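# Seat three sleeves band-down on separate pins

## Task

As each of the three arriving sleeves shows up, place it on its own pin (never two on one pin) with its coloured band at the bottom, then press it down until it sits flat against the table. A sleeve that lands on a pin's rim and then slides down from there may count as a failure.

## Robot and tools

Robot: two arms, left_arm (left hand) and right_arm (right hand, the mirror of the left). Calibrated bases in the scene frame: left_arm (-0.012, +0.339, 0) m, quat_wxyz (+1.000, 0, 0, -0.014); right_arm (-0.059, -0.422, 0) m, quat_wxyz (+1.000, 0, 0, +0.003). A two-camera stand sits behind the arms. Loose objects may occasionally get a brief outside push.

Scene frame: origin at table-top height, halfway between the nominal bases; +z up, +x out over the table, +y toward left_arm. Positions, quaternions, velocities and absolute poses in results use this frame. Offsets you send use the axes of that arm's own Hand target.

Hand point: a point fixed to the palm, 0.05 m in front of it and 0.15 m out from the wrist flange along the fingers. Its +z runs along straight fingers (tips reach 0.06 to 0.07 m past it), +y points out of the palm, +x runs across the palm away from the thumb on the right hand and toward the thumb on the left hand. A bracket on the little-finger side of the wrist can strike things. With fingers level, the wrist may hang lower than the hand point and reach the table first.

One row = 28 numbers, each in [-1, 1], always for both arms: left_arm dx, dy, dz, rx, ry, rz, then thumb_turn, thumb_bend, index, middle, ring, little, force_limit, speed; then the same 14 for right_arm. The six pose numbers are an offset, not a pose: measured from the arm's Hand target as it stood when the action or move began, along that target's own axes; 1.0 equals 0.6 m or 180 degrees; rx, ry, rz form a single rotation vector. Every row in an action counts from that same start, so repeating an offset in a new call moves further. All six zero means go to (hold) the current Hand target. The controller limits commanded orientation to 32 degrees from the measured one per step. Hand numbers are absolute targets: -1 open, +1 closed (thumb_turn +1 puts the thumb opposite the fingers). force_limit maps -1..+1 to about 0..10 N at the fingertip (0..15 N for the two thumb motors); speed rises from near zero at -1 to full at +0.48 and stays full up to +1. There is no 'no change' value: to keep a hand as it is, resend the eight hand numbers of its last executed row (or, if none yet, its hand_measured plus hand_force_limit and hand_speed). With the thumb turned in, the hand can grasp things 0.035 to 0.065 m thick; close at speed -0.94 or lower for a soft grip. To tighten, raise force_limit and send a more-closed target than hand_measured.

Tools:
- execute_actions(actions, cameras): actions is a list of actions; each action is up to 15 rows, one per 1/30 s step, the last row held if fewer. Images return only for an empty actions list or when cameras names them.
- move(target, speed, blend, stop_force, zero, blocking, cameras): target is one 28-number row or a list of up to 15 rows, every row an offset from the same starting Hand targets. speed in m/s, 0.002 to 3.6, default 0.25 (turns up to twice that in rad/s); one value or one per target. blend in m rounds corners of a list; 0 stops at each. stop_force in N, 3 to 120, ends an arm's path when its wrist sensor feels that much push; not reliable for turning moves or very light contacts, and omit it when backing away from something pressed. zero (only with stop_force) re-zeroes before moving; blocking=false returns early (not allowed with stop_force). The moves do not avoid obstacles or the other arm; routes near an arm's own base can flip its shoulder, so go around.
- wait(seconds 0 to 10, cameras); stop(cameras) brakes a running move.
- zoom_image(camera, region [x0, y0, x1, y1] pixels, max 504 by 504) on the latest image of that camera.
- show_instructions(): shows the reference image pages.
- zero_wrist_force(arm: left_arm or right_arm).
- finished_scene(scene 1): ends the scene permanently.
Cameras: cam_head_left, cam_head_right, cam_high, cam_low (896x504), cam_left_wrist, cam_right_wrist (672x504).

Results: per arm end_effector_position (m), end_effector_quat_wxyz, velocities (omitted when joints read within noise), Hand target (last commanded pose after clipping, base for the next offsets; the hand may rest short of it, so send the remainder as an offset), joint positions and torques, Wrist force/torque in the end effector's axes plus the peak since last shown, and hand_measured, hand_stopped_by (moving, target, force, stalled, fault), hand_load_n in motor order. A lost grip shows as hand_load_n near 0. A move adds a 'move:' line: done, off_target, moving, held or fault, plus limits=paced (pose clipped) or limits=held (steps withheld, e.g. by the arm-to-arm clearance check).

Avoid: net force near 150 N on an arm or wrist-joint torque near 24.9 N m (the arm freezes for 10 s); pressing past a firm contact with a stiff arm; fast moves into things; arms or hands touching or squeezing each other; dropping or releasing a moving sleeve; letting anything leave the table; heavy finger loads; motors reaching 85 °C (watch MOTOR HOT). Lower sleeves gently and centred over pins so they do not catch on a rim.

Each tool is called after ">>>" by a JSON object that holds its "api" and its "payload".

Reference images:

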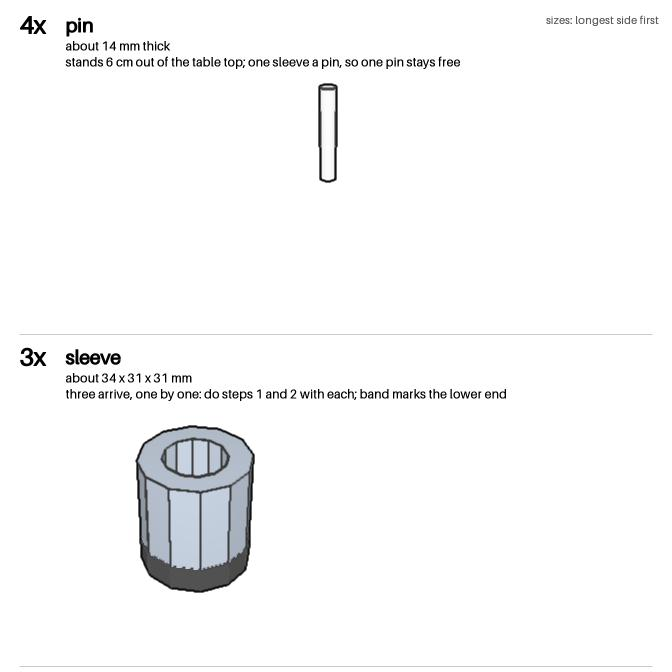

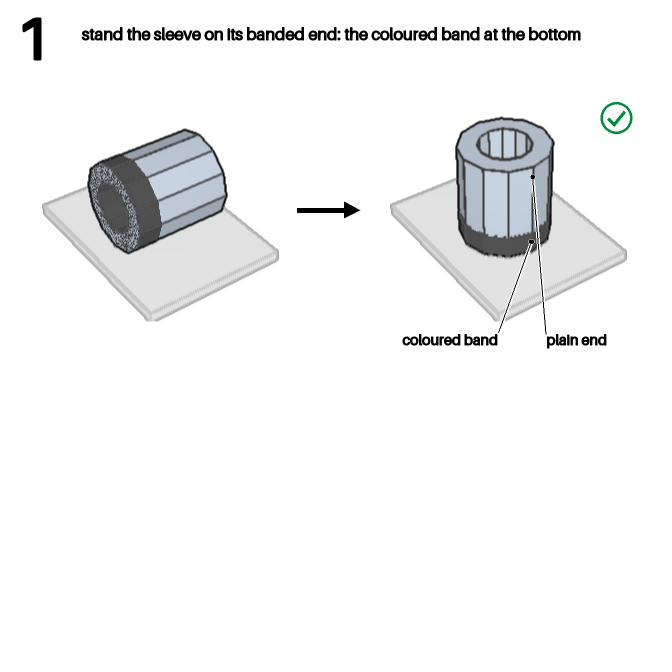

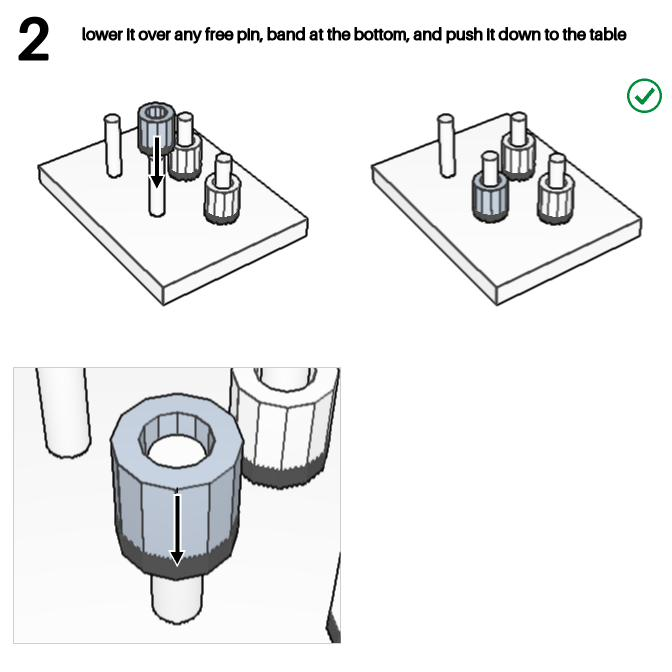

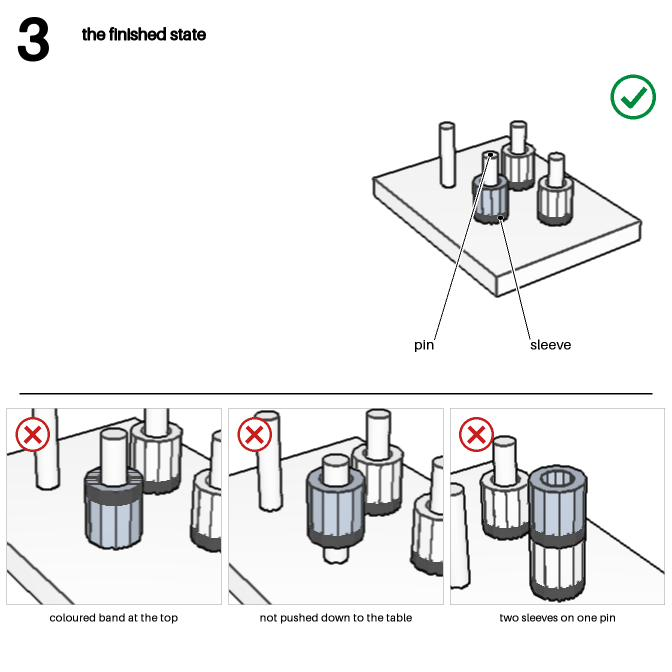

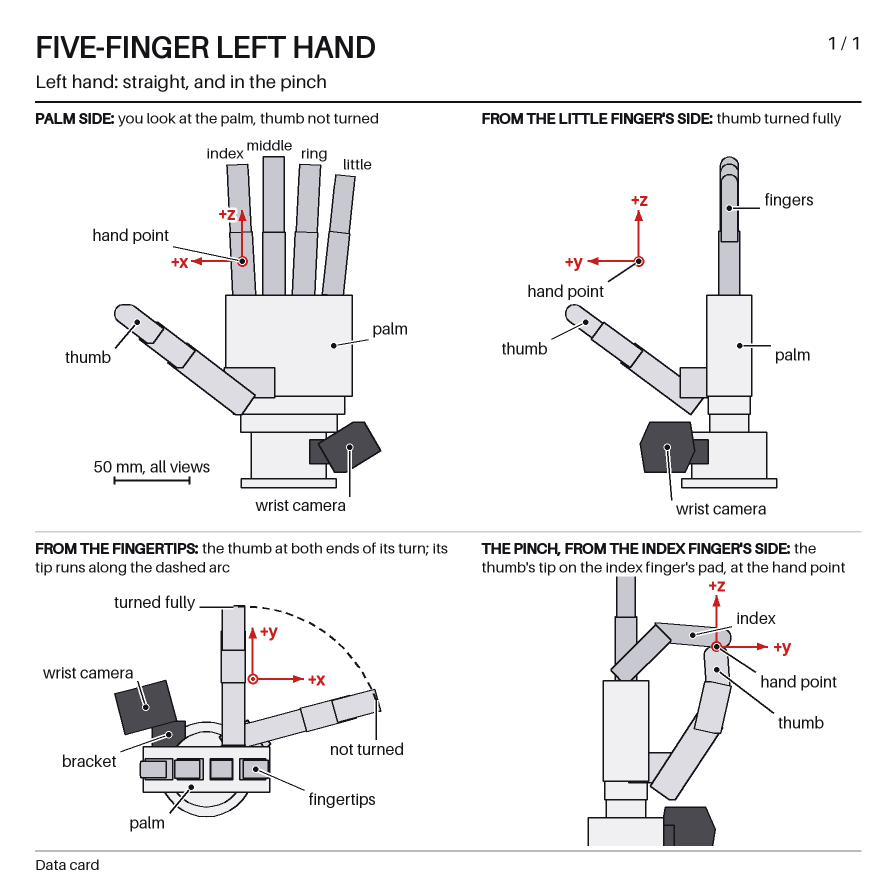

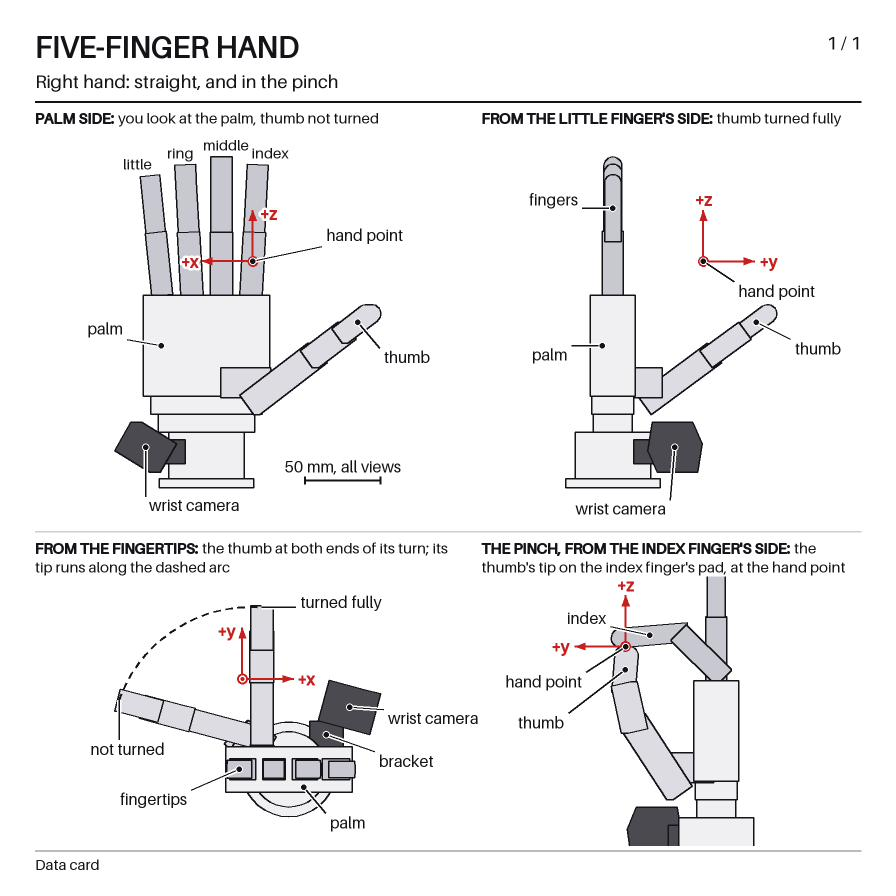

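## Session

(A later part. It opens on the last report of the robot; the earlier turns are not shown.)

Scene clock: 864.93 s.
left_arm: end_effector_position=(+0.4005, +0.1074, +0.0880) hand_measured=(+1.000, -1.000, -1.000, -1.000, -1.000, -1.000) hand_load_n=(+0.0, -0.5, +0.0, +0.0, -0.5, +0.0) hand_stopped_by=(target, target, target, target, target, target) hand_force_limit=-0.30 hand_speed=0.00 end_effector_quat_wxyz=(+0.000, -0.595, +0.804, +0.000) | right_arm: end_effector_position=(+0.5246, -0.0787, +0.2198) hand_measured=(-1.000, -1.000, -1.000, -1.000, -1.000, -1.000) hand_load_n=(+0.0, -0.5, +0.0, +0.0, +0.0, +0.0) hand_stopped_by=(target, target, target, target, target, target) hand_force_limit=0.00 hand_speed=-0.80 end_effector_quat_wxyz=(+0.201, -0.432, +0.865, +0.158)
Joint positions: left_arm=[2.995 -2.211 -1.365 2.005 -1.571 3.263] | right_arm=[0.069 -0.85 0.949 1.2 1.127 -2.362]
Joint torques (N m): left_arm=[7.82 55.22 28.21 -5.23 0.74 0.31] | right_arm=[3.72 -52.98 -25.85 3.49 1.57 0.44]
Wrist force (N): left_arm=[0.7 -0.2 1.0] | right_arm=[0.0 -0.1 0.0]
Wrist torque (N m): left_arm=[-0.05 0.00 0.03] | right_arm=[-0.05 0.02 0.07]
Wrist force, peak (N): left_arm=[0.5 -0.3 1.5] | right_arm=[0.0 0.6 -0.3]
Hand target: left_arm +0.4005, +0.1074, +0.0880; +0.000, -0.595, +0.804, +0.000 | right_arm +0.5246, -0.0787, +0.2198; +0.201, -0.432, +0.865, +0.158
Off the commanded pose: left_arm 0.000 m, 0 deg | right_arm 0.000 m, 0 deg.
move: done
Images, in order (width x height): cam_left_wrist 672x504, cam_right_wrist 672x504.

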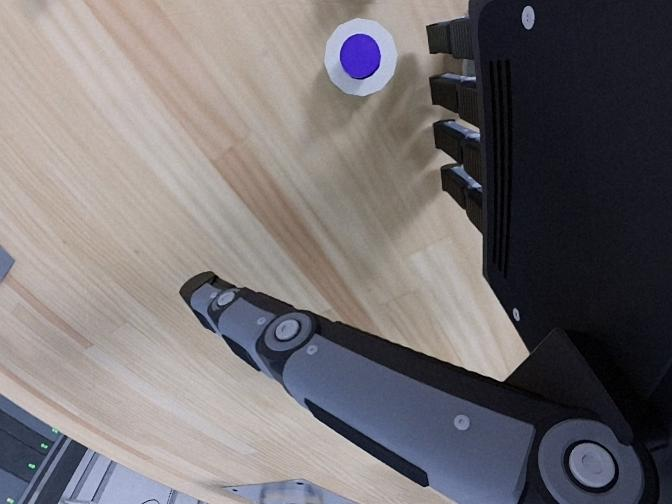

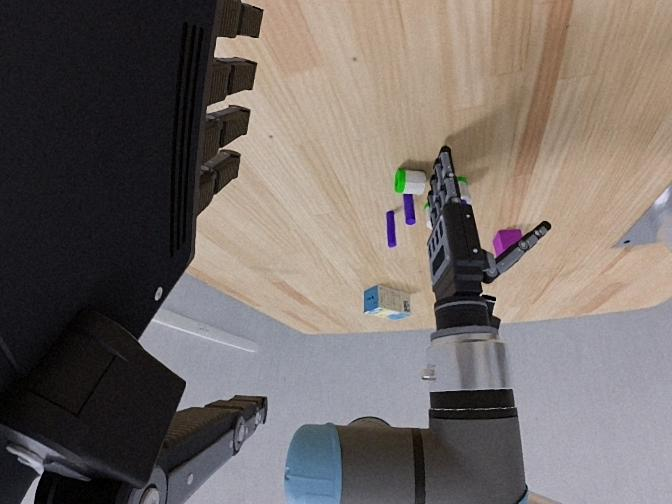

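>>> {"api": "move", "payload": {"target": [[0, -0.175, 0, 0, 0, 0, 1, -1, -1, -1, -1, -1, -0.3, 0, 0.0153, -0.0533, -0.36, 0, 0, 0, -1, -1, -1, -1, -1, -1, 0, -0.8], [0, -0.155, 0, 0, 0, 0, 1, -1, -1, -1, -1, -1, -0.3, 0, 0.0153, -0.0533, -0.36, 0, 0, 0, -1, -1, -1, -1, -1, -1, 0, -0.8], [0, -0.13, -0.14, 0, 0, 0, 1, -1, -1, -1, -1, -1, -0.3, 0, 0.0153, -0.0533, -0.36, 0, 0, 0, -1, -1, -1, -1, -1, -1, 0, -0.8]], "speed": [0.07, 0.05, 0.2], "cameras": ["cam_left_wrist", "cam_right_wrist", "cam_low", "cam_high"]}}

Scene clock: 888.03 s.
left_arm: end_effector_position=(+0.4752, +0.0846, +0.1719) hand_measured=(+1.000, -1.000, -1.000, -1.000, -1.000, -0.614) hand_load_n=(+0.5, +0.0, +0.0, +0.0, +0.0, +0.0) hand_stopped_by=(target, target, target, target, target, target) hand_force_limit=-0.30 hand_speed=0.00 end_effector_quat_wxyz=(+0.000, -0.595, +0.804, +0.000) | right_arm: end_effector_position=(+0.5000, -0.1998, +0.4000) hand_measured=(-1.000, -1.000, -1.000, -1.000, -1.000, -1.000) hand_load_n=(-0.5, +0.0, +0.0, +0.0, +0.0, +0.0) hand_stopped_by=(target, target, target, target, target, target) hand_force_limit=0.00 hand_speed=-0.80 end_effector_quat_wxyz=(+0.201, -0.432, +0.865, +0.158)
Joint positions: left_arm=[2.979 -2.353 -0.896 1.678 -1.571 3.247] | right_arm=[-0.154 -0.958 0.692 1.674 1.079 -2.605]
Joint torques (N m): left_arm=[2.71 44.04 8.02 -1.82 0.48 0.69] | right_arm=[6.3 -44.76 -11.84 4.02 1.73 2.18]
Wrist force (N): left_arm=[0.5 -0.2 1.3] | right_arm=[0.3 -0.1 -0.5]
Wrist torque (N m): left_arm=[-0.07 0.04 -0.03] | right_arm=[0.01 -0.02 0.02]
Wrist force, peak (N): left_arm=[55.2 30.0 11.3] | right_arm=[0.3 -0.4 -1.2]
Hand target: left_arm +0.4751, +0.0846, +0.1719; +0.000, -0.595, +0.804, +0.000 | right_arm +0.5000, -0.1998, +0.4000; +0.201, -0.432, +0.865, +0.158
Off the commanded pose: left_arm 0.000 m, 0 deg | right_arm 0.000 m, 0 deg.
move: done
Images, in order (width x height): cam_high 896x504, cam_low 896x504, cam_left_wrist 672x504, cam_right_wrist 672x504.

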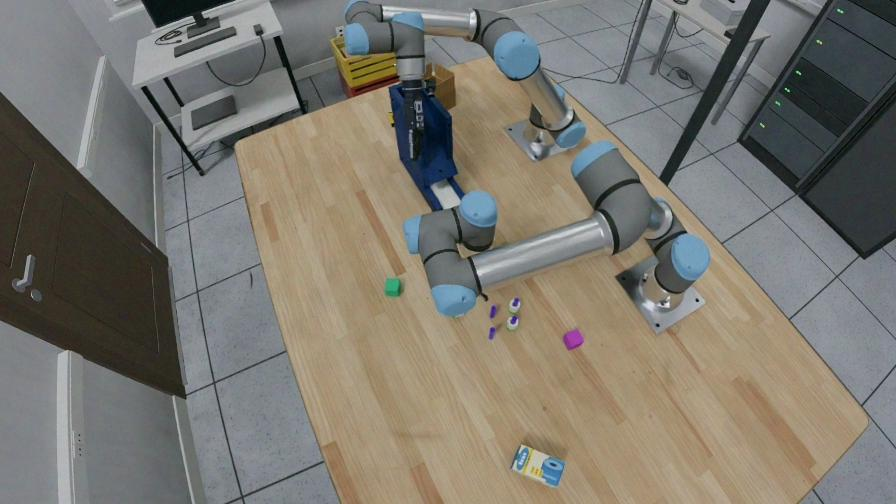

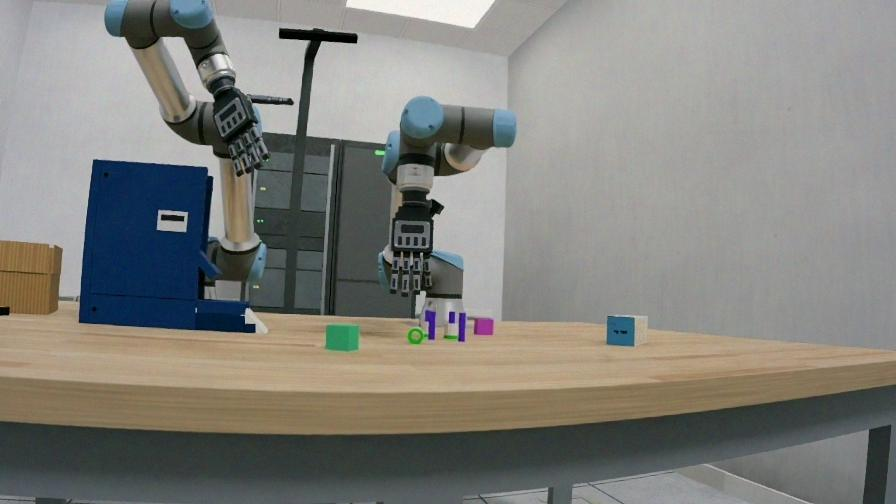

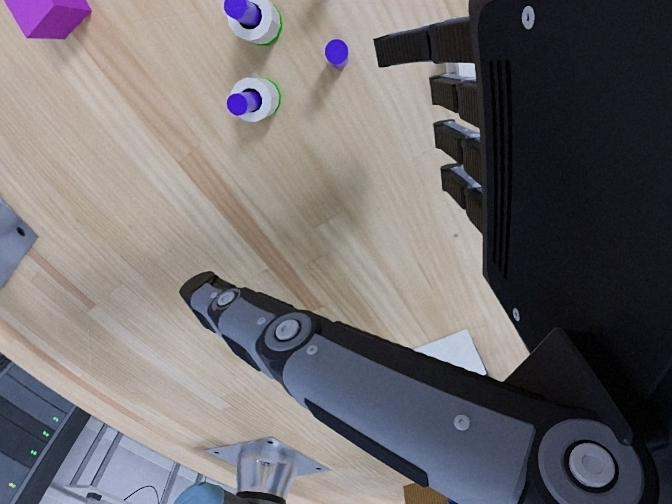

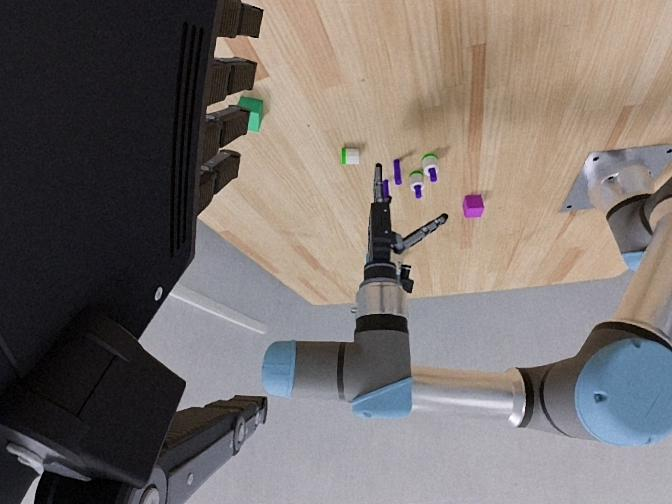

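>>> {"api": "zoom_image", "payload": {"camera": "cam_right_wrist", "region": [310, 120, 470, 230]}}

>>> {"api": "zoom_image", "payload": {"camera": "cam_low", "region": [390, 290, 480, 355]}}

Scaled by 3.150 from the camera's 672x504 image, which has a finer 960x720 frame.

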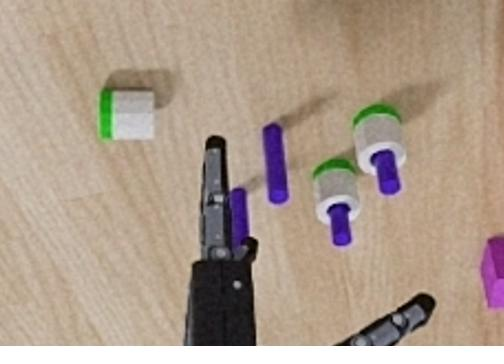

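Scaled by 5.600 from the camera's 896x504 image, which has a finer 1280x720 frame.

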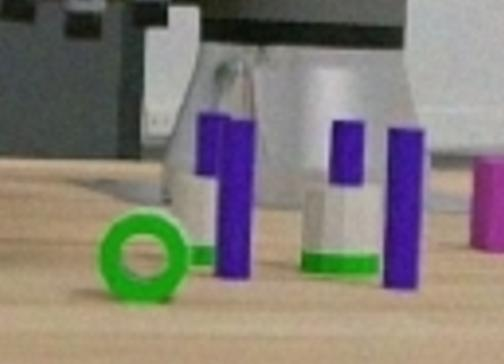

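>>> {"api": "move", "payload": {"target": [[-0.0295, 0.105, -0.1135, 0.2116, 0.0834, 0.2289, 1, -1, 0.1, 0.1, 1, 1, -0.3, 0, 0, 0, 0, 0, 0, 0, -1, -1, -1, -1, -1, -1, 0, -0.8], [-0.0872, 0.0878, -0.1135, 0.4961, -0.2983, 0.4961, 1, -1, 0.1, 0.1, 1, 1, -0.3, 0, 0, 0, 0, 0, 0, 0, -1, -1, -1, -1, -1, -1, 0, -0.8], [-0.1987, 0.1218, -0.1135, 0.7014, -0.02, 0.7014, 1, -1, 0.1, 0.1, 1, 1, -0.3, 0, 0, 0, 0, 0, 0, 0, -1, -1, -1, -1, -1, -1, 0, -0.8]], "speed": 0.45, "blend": [0.02, 0.02, 0]}}

Scene clock: 933.20 s.
left_arm: end_effector_position=(+0.4401, +0.2198, +0.2401) hand_measured=(+1.000, -1.000, +0.100, +0.100, +1.000, +1.000) hand_load_n=(+0.5, +0.0, +0.0, +0.0, +0.0, +0.0) hand_stopped_by=(target, target, target, target, target, target) hand_force_limit=-0.30 hand_speed=0.00 end_effector_quat_wxyz=(+0.437, +0.561, +0.431, -0.556) | right_arm: end_effector_position=(+0.5000, -0.1998, +0.4000) hand_measured=(-1.000, -1.000, -1.000, -1.000, -1.000, -1.000) hand_load_n=(+0.0, +0.0, +0.0, +0.5, +0.0, +0.0) hand_stopped_by=(target, target, target, target, target, target) hand_force_limit=0.00 hand_speed=-0.80 end_effector_quat_wxyz=(+0.201, -0.432, +0.865, +0.158)
Joint positions: left_arm=[3.748 -1.856 -1.822 3.678 0.828 4.723] | right_arm=[-0.154 -0.958 0.692 1.674 1.079 -2.605]
Joint torques (N m): left_arm=[7.71 25.77 24.87 1.57 1.51 -0.42] | right_arm=[4.96 -54.59 -12.31 3.94 1.64 -1.45]
Wrist force (N): left_arm=[-1.3 0.3 2.0] | right_arm=[0.4 0.0 -0.8]
Wrist torque (N m): left_arm=[-0.22 0.05 -0.15] | right_arm=[0.04 -0.03 0.03]
Wrist force, peak (N): left_arm=[1.7 -2.1 1.7] | right_arm=[0.5 0.1 -1.0]
Hand target: left_arm +0.4401, +0.2199, +0.2401; +0.437, +0.561, +0.431, -0.556 | right_arm +0.5000, -0.1998, +0.4000; +0.201, -0.432, +0.865, +0.158
Off the commanded pose: left_arm 0.000 m, 0 deg | right_arm 0.000 m, 0 deg.
move: done

>>> {"api": "move", "payload": {"target": [[0, 0.1895, 0.1907, 0, 0.5, 0, 1, -1, 0.1, 0.1, 1, 1, -0.3, 0, 0, 0, 0, 0, 0, 0, -1, -1, -1, -1, -1, -1, 0, -0.8], [0.2333, 0.3352, 0.0773, 0.5458, 0.5414, 0.2579, 1, -1, 0.1, 0.1, 1, 1, -0.3, 0, 0, 0, 0, 0, 0, 0, -1, -1, -1, -1, -1, -1, 0, -0.8]], "speed": 0.4, "blend": [0.02, 0], "cameras": ["cam_left_wrist", "cam_right_wrist", "cam_low"]}}

>>> {"api": "zoom_image", "payload": {"camera": "cam_left_wrist", "region": [170, 130, 422, 330]}}

Scene clock: 940.23 s.
left_arm: end_effector_position=(+0.6248, +0.1247, +0.1020) hand_measured=(+1.000, -1.000, +0.100, +0.100, +1.000, +1.000) hand_load_n=(+0.0, +0.0, +0.0, +0.0, +0.0, +0.0) hand_stopped_by=(target, target, target, target, target, target) hand_force_limit=-0.30 hand_speed=0.00 end_effector_quat_wxyz=(-0.339, +0.931, -0.124, +0.051) end_effector_velocity=(+0.001, +0.000, +0.001) end_effector_angular_velocity=(+0.001, +0.001, -0.003) | right_arm: end_effector_position=(+0.5000, -0.1998, +0.4000) hand_measured=(-1.000, -1.000, -1.000, -1.000, -1.000, -1.000) hand_load_n=(+0.0, -0.5, +0.0, +0.0, +0.0, +0.0) hand_stopped_by=(target, target, target, target, target, target) hand_force_limit=0.00 hand_speed=-0.80 end_effector_quat_wxyz=(+0.201, -0.432, +0.865, +0.158)
Joint positions: left_arm=[2.871 -2.076 -1.604 5.234 2.27 4.671] | right_arm=[-0.154 -0.958 0.692 1.674 1.079 -2.605]
Joint velocities: left_arm=[0.001 0.001 0.001 0 0 0.005] | right_arm=[within noise]
Joint torques (N m): left_arm=[8.93 52.83 30.7 2.29 1.91 2.05] | right_arm=[4.73 -54.61 -12.1 3.87 1.75 -1.42]
Wrist force (N): left_arm=[1.4 -2.1 1.7] | right_arm=[0.0 -0.1 -0.7]
Wrist torque (N m): left_arm=[-0.19 -0.05 0.24] | right_arm=[0.02 0.03 0.00]
Wrist force, peak (N): left_arm=[1.9 -1.9 2.2] | right_arm=[0.8 -0.1 -0.5]
Hand target: left_arm +0.6249, +0.1247, +0.1022; -0.339, +0.931, -0.124, +0.051 | right_arm +0.5000, -0.1998, +0.4000; +0.201, -0.432, +0.865, +0.158
Off the commanded pose: left_arm 0.000 m, 0 deg | right_arm 0.000 m, 0 deg.
move: done
Images, in order (width x height): cam_low 896x504, cam_left_wrist 672x504, cam_right_wrist 672x504.

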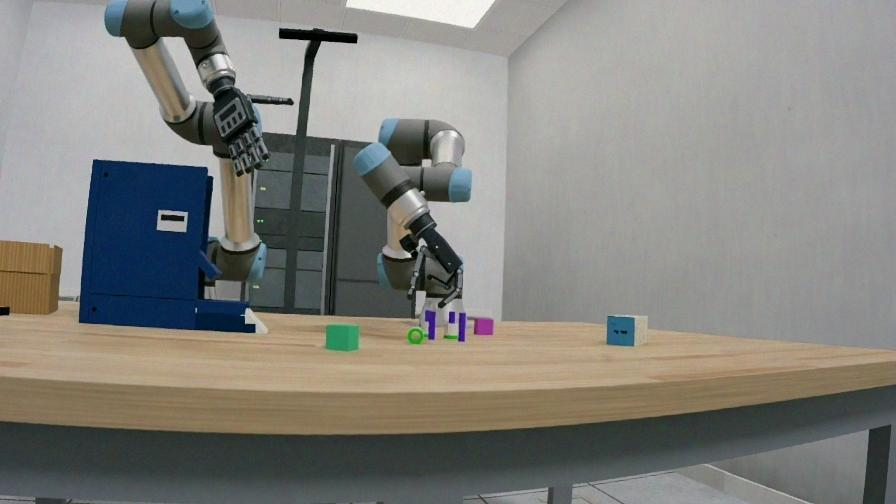

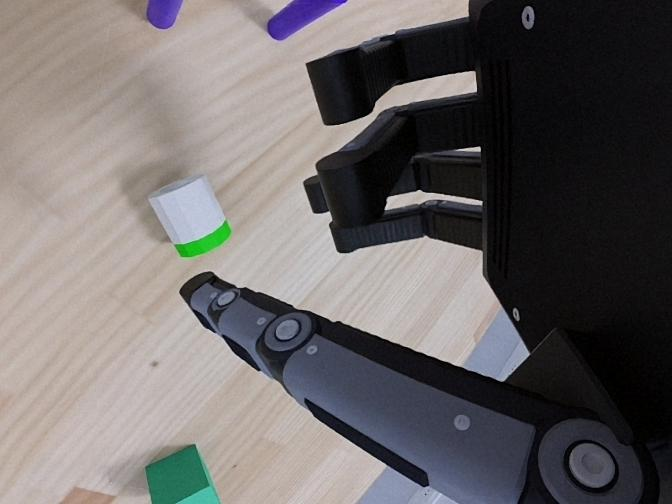

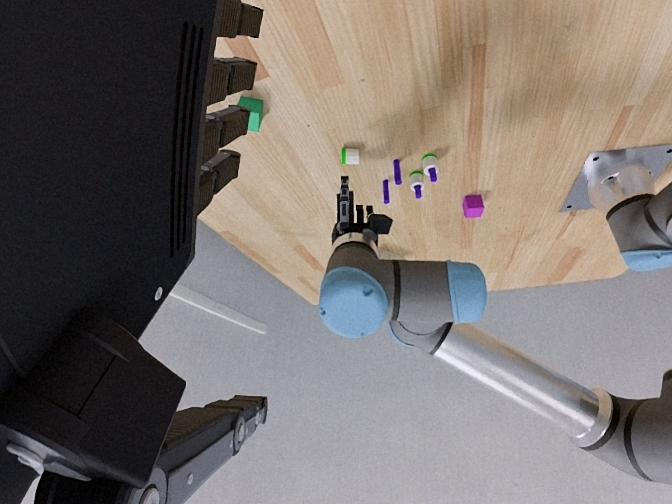

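Scaled by 2.000 from the camera's 672x504 image, which has a finer 960x720 frame.

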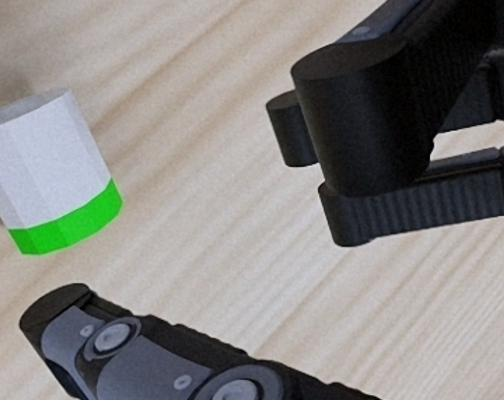

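>>> {"api": "move", "payload": {"target": [-0.0307, 0.0823, 0.0325, 0, 0, 0, 1, -1, 0.1, 0.1, 1, 1, -0.3, 0, 0, 0, 0, 0, 0, 0, -1, -1, -1, -1, -1, -1, 0, -0.8], "speed": 0.15, "cameras": ["cam_left_wrist", "cam_right_wrist"]}}

>>> {"api": "zoom_image", "payload": {"camera": "cam_left_wrist", "region": [170, 130, 422, 330]}}

>>> {"api": "zoom_image", "payload": {"camera": "cam_right_wrist", "region": [300, 120, 460, 230]}}

Scene clock: 947.80 s.
left_arm: end_effector_position=(+0.6008, +0.1051, +0.0552) hand_measured=(+1.000, -1.000, +0.100, +0.100, +1.000, +1.000) hand_load_n=(+0.0, +0.0, +0.0, +0.0, +0.0, +0.0) hand_stopped_by=(target, target, target, target, target, target) hand_force_limit=-0.30 hand_speed=0.00 end_effector_quat_wxyz=(-0.339, +0.931, -0.124, +0.051) end_effector_velocity=(+0.001, +0.001, +0.002) end_effector_angular_velocity=(-0.001, +0.000, +0.001) | right_arm: end_effector_position=(+0.5000, -0.1998, +0.4000) hand_measured=(-1.000, -1.000, -1.000, -1.000, -1.000, -1.000) hand_load_n=(+0.0, +0.0, +0.0, +0.0, +0.0, +0.0) hand_stopped_by=(target, target, target, target, target, target) hand_force_limit=0.00 hand_speed=-0.80 end_effector_quat_wxyz=(+0.201, -0.432, +0.865, +0.158)
Joint positions: left_arm=[2.829 -2.111 -1.679 5.311 2.269 4.618] | right_arm=[-0.154 -0.958 0.692 1.674 1.079 -2.605]
Joint velocities: left_arm=[0.002 0.003 0.003 -0.005 -0.001 0.002] | right_arm=[within noise]
Joint torques (N m): left_arm=[7.67 52.53 30.74 -0.36 0.49 1.63] | right_arm=[4.69 -54.1 -11.96 3.76 1.6 -1.26]
Wrist force (N): left_arm=[1.4 -2.0 1.7] | right_arm=[0.5 -0.1 -0.4]
Wrist torque (N m): left_arm=[-0.18 -0.05 0.12] | right_arm=[0.00 -0.06 0.03]
Wrist force, peak (N): left_arm=[1.9 -3.6 1.2] | right_arm=[0.4 -0.3 -0.9]
Hand target: left_arm +0.6009, +0.1052, +0.0553; -0.339, +0.931, -0.124, +0.051 | right_arm +0.5000, -0.1998, +0.4000; +0.201, -0.432, +0.865, +0.158
Off the commanded pose: left_arm 0.000 m, 0 deg | right_arm 0.000 m, 0 deg.
move: done
Images, in order (width x height): cam_left_wrist 672x504, cam_right_wrist 672x504.

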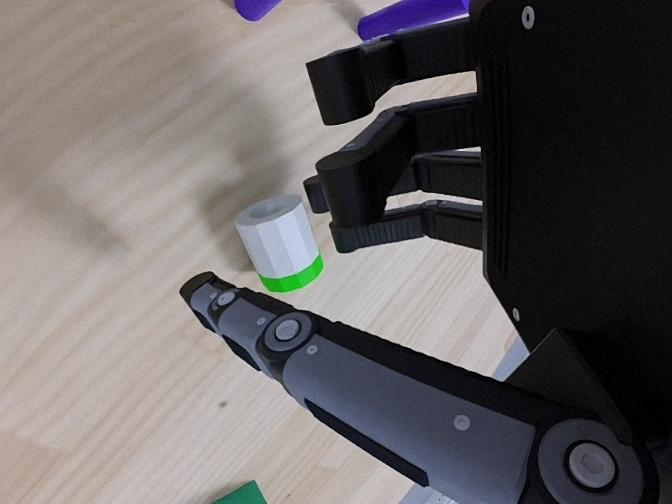

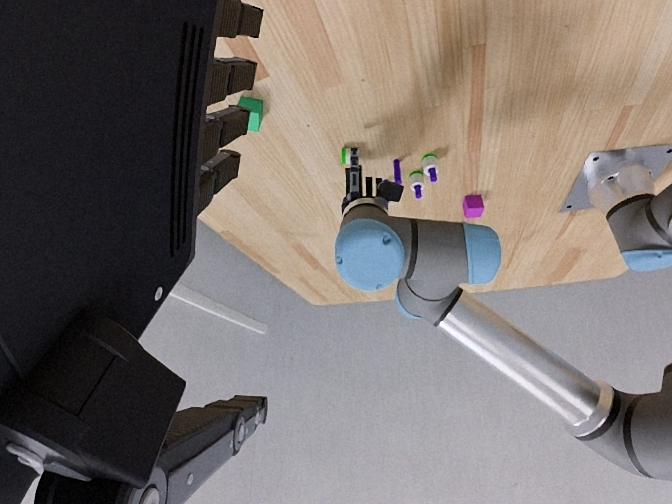

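Scaled by 2.000 from the camera's 672x504 image, which has a finer 960x720 frame.

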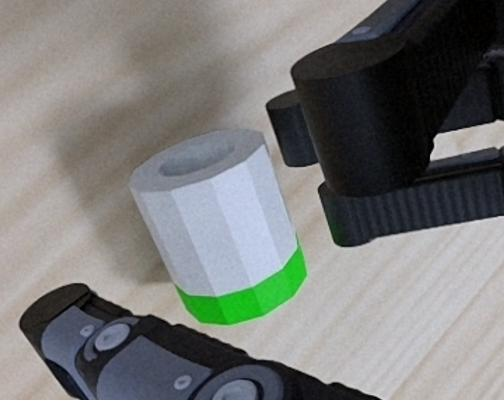

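Scaled by 3.150 from the camera's 672x504 image, which has a finer 960x720 frame.

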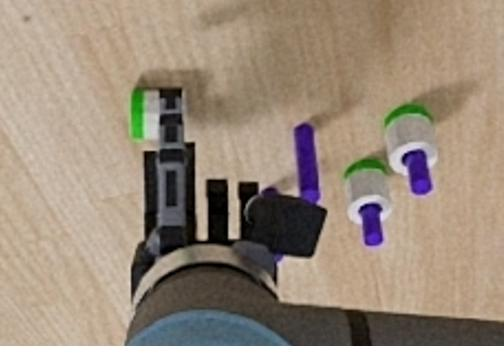

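>>> {"api": "move", "payload": {"target": [0.0098, 0.0175, 0.0312, 0, 0, 0, 1, -1, 0.1, 0.1, 1, 1, -0.3, 0, 0, 0, 0, 0, 0, 0, -1, -1, -1, -1, -1, -1, 0, -0.8], "speed": 0.03, "stop_force": 4, "cameras": ["cam_left_wrist"]}}

>>> {"api": "zoom_image", "payload": {"camera": "cam_left_wrist", "region": [170, 130, 422, 330]}}

Scene clock: 954.10 s.
left_arm: end_effector_position=(+0.6079, +0.1074, +0.0343) hand_measured=(+1.000, -1.000, +0.100, +0.100, +1.000, +1.000) hand_load_n=(+0.0, +0.0, +0.0, +0.0, +0.0, +0.0) hand_stopped_by=(target, target, target, target, target, target) hand_force_limit=-0.30 hand_speed=0.00 end_effector_quat_wxyz=(-0.339, +0.931, -0.124, +0.051) | right_arm: end_effector_position=(+0.5000, -0.1998, +0.4000) hand_measured=(-1.000, -1.000, -1.000, -1.000, -1.000, -1.000) hand_load_n=(+0.0, +0.0, +0.0, +0.0, +0.0, +0.0) hand_stopped_by=(target, target, target, target, target, target) hand_force_limit=0.00 hand_speed=-0.80 end_effector_quat_wxyz=(+0.201, -0.432, +0.865, +0.158)
Joint positions: left_arm=[2.837 -2.152 -1.678 5.357 2.269 4.627] | right_arm=[-0.154 -0.958 0.692 1.674 1.079 -2.605]
Joint torques (N m): left_arm=[-3.33 53.73 29.72 -0.24 1.87 -2.28] | right_arm=[4.36 -54.89 -12.16 3.66 1.58 -1.18]
Wrist force (N): left_arm=[1.4 -1.9 1.9] | right_arm=[0.7 -0.1 -0.5]
Wrist torque (N m): left_arm=[-0.18 -0.05 0.12] | right_arm=[0.03 -0.07 0.04]
Wrist force, peak (N): left_arm=[1.8 -2.3 2.0] | right_arm=[0.6 -0.1 -0.7]
Hand target: left_arm +0.6079, +0.1074, +0.0343; -0.339, +0.931, -0.124, +0.051 | right_arm +0.5000, -0.1998, +0.4000; +0.201, -0.432, +0.865, +0.158
Off the commanded pose: left_arm 0.000 m, 0 deg | right_arm 0.000 m, 0 deg.
move: done
Images, in order (width x height): cam_left_wrist 672x504.

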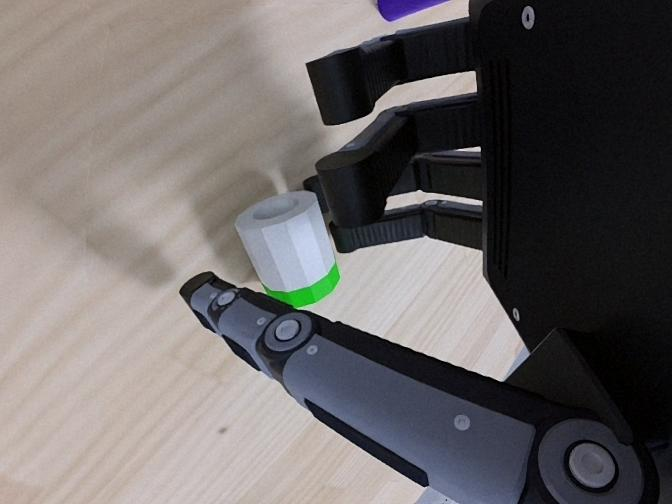

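Scaled by 2.000 from the camera's 672x504 image, which has a finer 960x720 frame.

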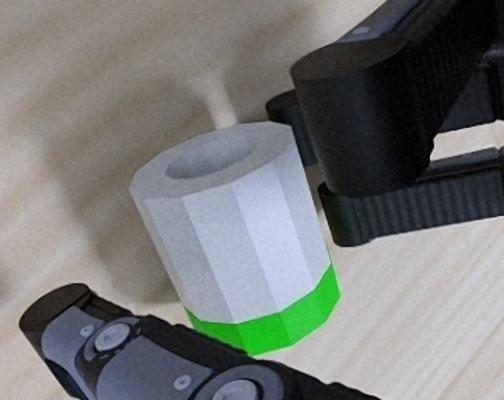

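>>> {"api": "move", "payload": {"target": [0, 0, 0, 0, 0, 0, 1, -0.4, 0.1, 0.5, 1, 1, -0.3, -0.92, 0, 0, 0, 0, 0, 0, -1, -1, -1, -1, -1, -1, 0, -0.8], "speed": 0.05, "cameras": ["cam_left_wrist"]}}

>>> {"api": "zoom_image", "payload": {"camera": "cam_left_wrist", "region": [170, 130, 422, 330]}}

Scene clock: 957.70 s.
left_arm: end_effector_position=(+0.6079, +0.1074, +0.0343) hand_measured=(+1.000, -0.890, +0.100, +0.322, +1.000, +1.000) hand_load_n=(+1.0, +5.5, +0.0, +3.5, +0.0, +0.0) hand_stopped_by=(target, force, target, force, target, target) hand_force_limit=-0.30 hand_speed=-0.92 end_effector_quat_wxyz=(-0.339, +0.931, -0.124, +0.051) | right_arm: end_effector_position=(+0.5000, -0.1998, +0.4000) hand_measured=(-1.000, -1.000, -1.000, -1.000, -1.000, -1.000) hand_load_n=(+0.0, -0.5, +0.0, +0.0, +0.0, +0.0) hand_stopped_by=(target, target, target, target, target, target) hand_force_limit=0.00 hand_speed=-0.80 end_effector_quat_wxyz=(+0.201, -0.432, +0.865, +0.158)
Joint positions: left_arm=[2.837 -2.152 -1.678 5.357 2.269 4.627] | right_arm=[-0.154 -0.958 0.692 1.674 1.079 -2.605]
Joint torques (N m): left_arm=[-4.32 55.08 29.02 -0.33 0.36 -2.09] | right_arm=[4.17 -54.24 -11.77 3.65 1.53 -1.19]
Wrist force (N): left_arm=[1.2 -1.7 1.9] | right_arm=[0.2 -0.1 -0.6]
Wrist torque (N m): left_arm=[-0.14 -0.02 0.10] | right_arm=[0.02 -0.01 0.02]
Wrist force, peak (N): left_arm=[1.4 -2.0 2.1] | right_arm=[0.4 -0.2 -0.9]
Hand target: left_arm +0.6079, +0.1074, +0.0343; -0.339, +0.931, -0.124, +0.051 | right_arm +0.5000, -0.1998, +0.4000; +0.201, -0.432, +0.865, +0.158
Off the commanded pose: left_arm 0.000 m, 0 deg | right_arm 0.000 m, 0 deg.
move: done
Images, in order (width x height): cam_left_wrist 672x504.

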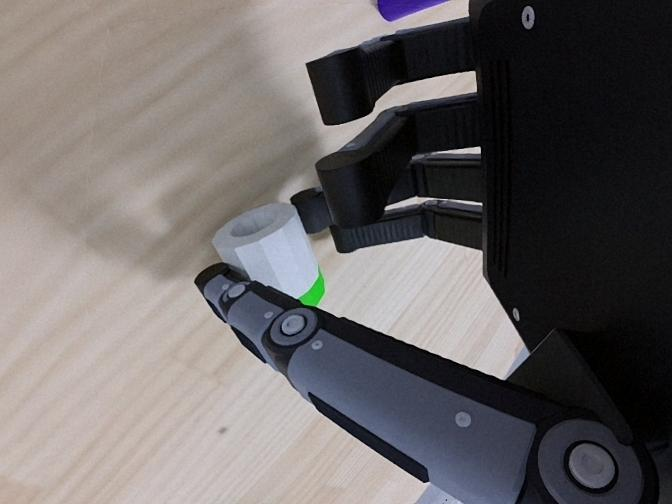

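Scaled by 2.000 from the camera's 672x504 image, which has a finer 960x720 frame.

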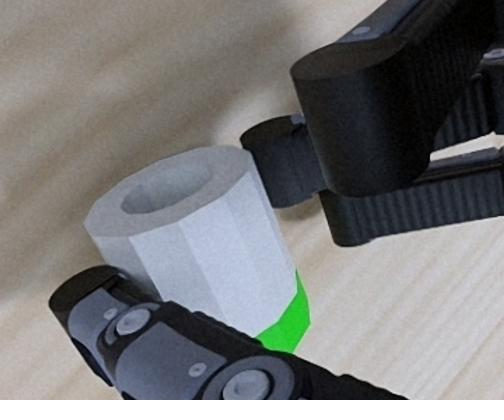

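>>> {"api": "move", "payload": {"target": [[0.0016, -0.0923, -0.1095, 0, 0, 0, 1, -0.4, 0.1, 0.5, 1, 1, -0.3, -0.92, -0.064, -0.0232, -0.2547, 0, 0, 0, -1, -1, -1, -1, -1, -1, 0, -0.8], [-0.0518, -0.1965, -0.1962, 0.1924, -0.2384, 0.4553, 1, -0.4, -1, 0.5, 1, 1, -0.3, -0.5, -0.064, -0.0232, -0.2547, 0, 0, 0, -1, -1, -1, -1, -1, -1, 0, -0.8], [-0.1175, -0.1588, -0.0655, 0.1924, -0.2384, 0.4553, 1, -0.4, -1, 0.5, 1, 1, -0.3, -0.5, -0.064, -0.0232, -0.2547, 0, 0, 0, -1, -1, -1, -1, -1, -1, 0, -0.8]], "speed": [0.1, 0.35, 0.15], "blend": [0.01, 0, 0], "cameras": ["cam_left_wrist", "cam_right_wrist", "cam_low", "cam_high"]}}

Scene clock: 982.30 s.
left_arm: end_effector_position=(+0.5516, +0.1723, +0.1251) hand_measured=(+1.000, -0.890, -1.000, +0.322, +1.000, +1.000) hand_load_n=(+1.5, +5.5, +0.0, +4.0, +0.0, +0.0) hand_stopped_by=(target, force, target, force, target, target) hand_force_limit=-0.30 hand_speed=-0.50 end_effector_quat_wxyz=(+0.541, -0.455, +0.542, +0.455) | right_arm: end_effector_position=(+0.4987, -0.2498, +0.5489) hand_measured=(-1.000, -1.000, -1.000, -1.000, -1.000, -1.000) hand_load_n=(+0.0, +0.0, +0.0, +0.0, +0.0, +0.0) hand_stopped_by=(target, target, target, target, target, target) hand_force_limit=0.00 hand_speed=-0.80 end_effector_quat_wxyz=(+0.284, -0.384, +0.859, +0.185)
Joint positions: left_arm=[2.725 -2.517 -1.031 3.552 2.871 4.716] | right_arm=[-0.31 -0.798 0.035 2.117 0.909 -2.641]
Joint torques (N m): left_arm=[-8.46 41.82 19.26 -3.09 -1.76 -2.13] | right_arm=[-6.35 -55.95 -7.18 1.11 -0.79 0.95]
Wrist force (N): left_arm=[-1.0 0.0 2.0] | right_arm=[0.6 -0.4 -0.1]
Wrist torque (N m): left_arm=[-0.26 0.06 -0.06] | right_arm=[-0.07 -0.07 -0.06]
Wrist force, peak (N): left_arm=[1.4 -2.1 2.2] | right_arm=[0.7 -0.3 -0.9]
Hand target: left_arm +0.5516, +0.1723, +0.1249; +0.541, -0.455, +0.542, +0.455 | right_arm +0.5000, -0.2497, +0.5501; +0.201, -0.432, +0.865, +0.158
Off the commanded pose: left_arm 0.000 m, 0 deg | right_arm 0.002 m, 11 deg.
elbow stopped short (right arm): the move would have taken joint 3 (elbow) straighter than the controller allows.
move: off_target (right_arm)
Images, in order (width x height): cam_high 896x504, cam_low 896x504, cam_left_wrist 672x504, cam_right_wrist 672x504.

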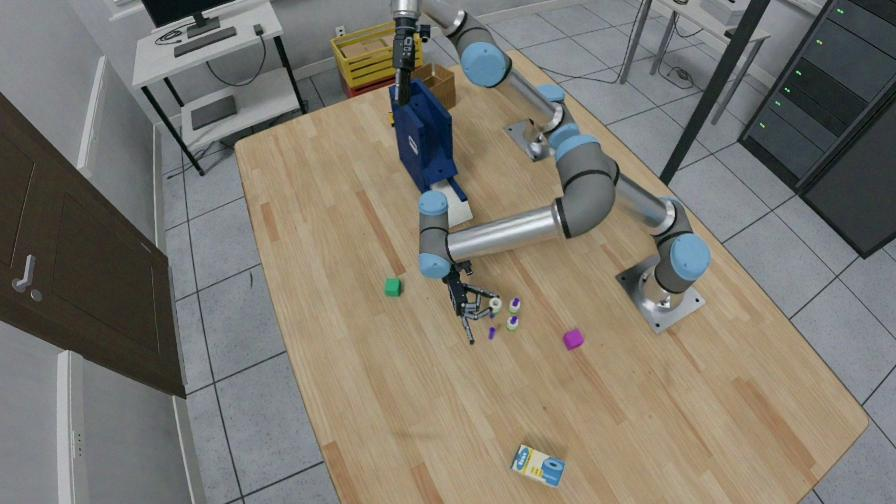

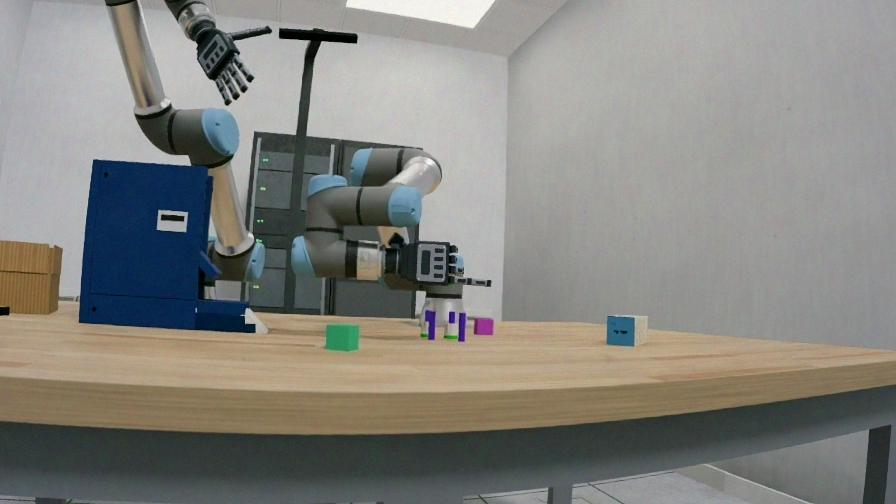

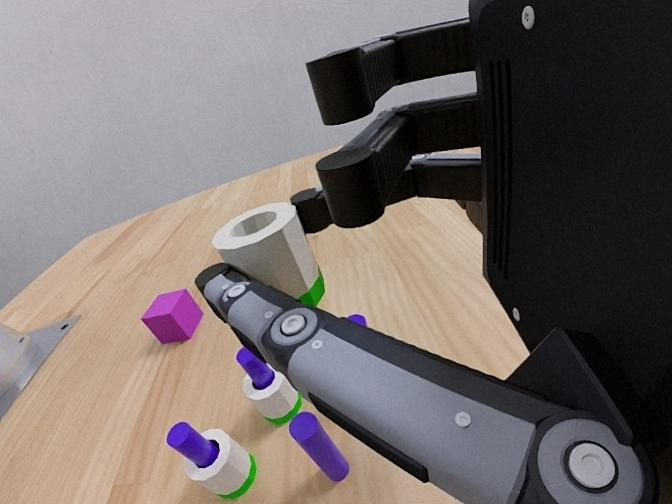

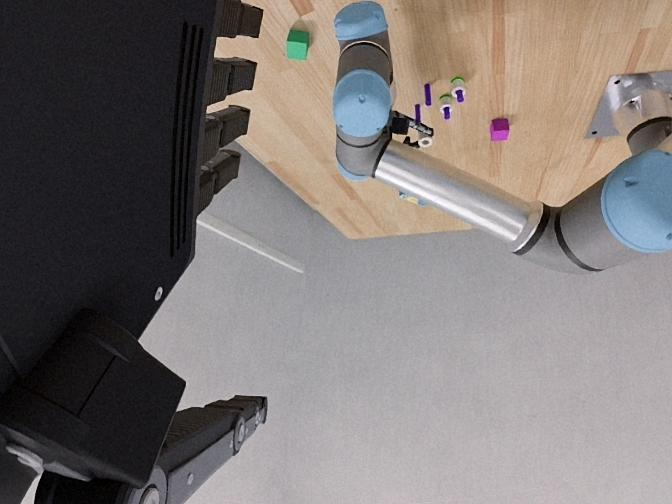

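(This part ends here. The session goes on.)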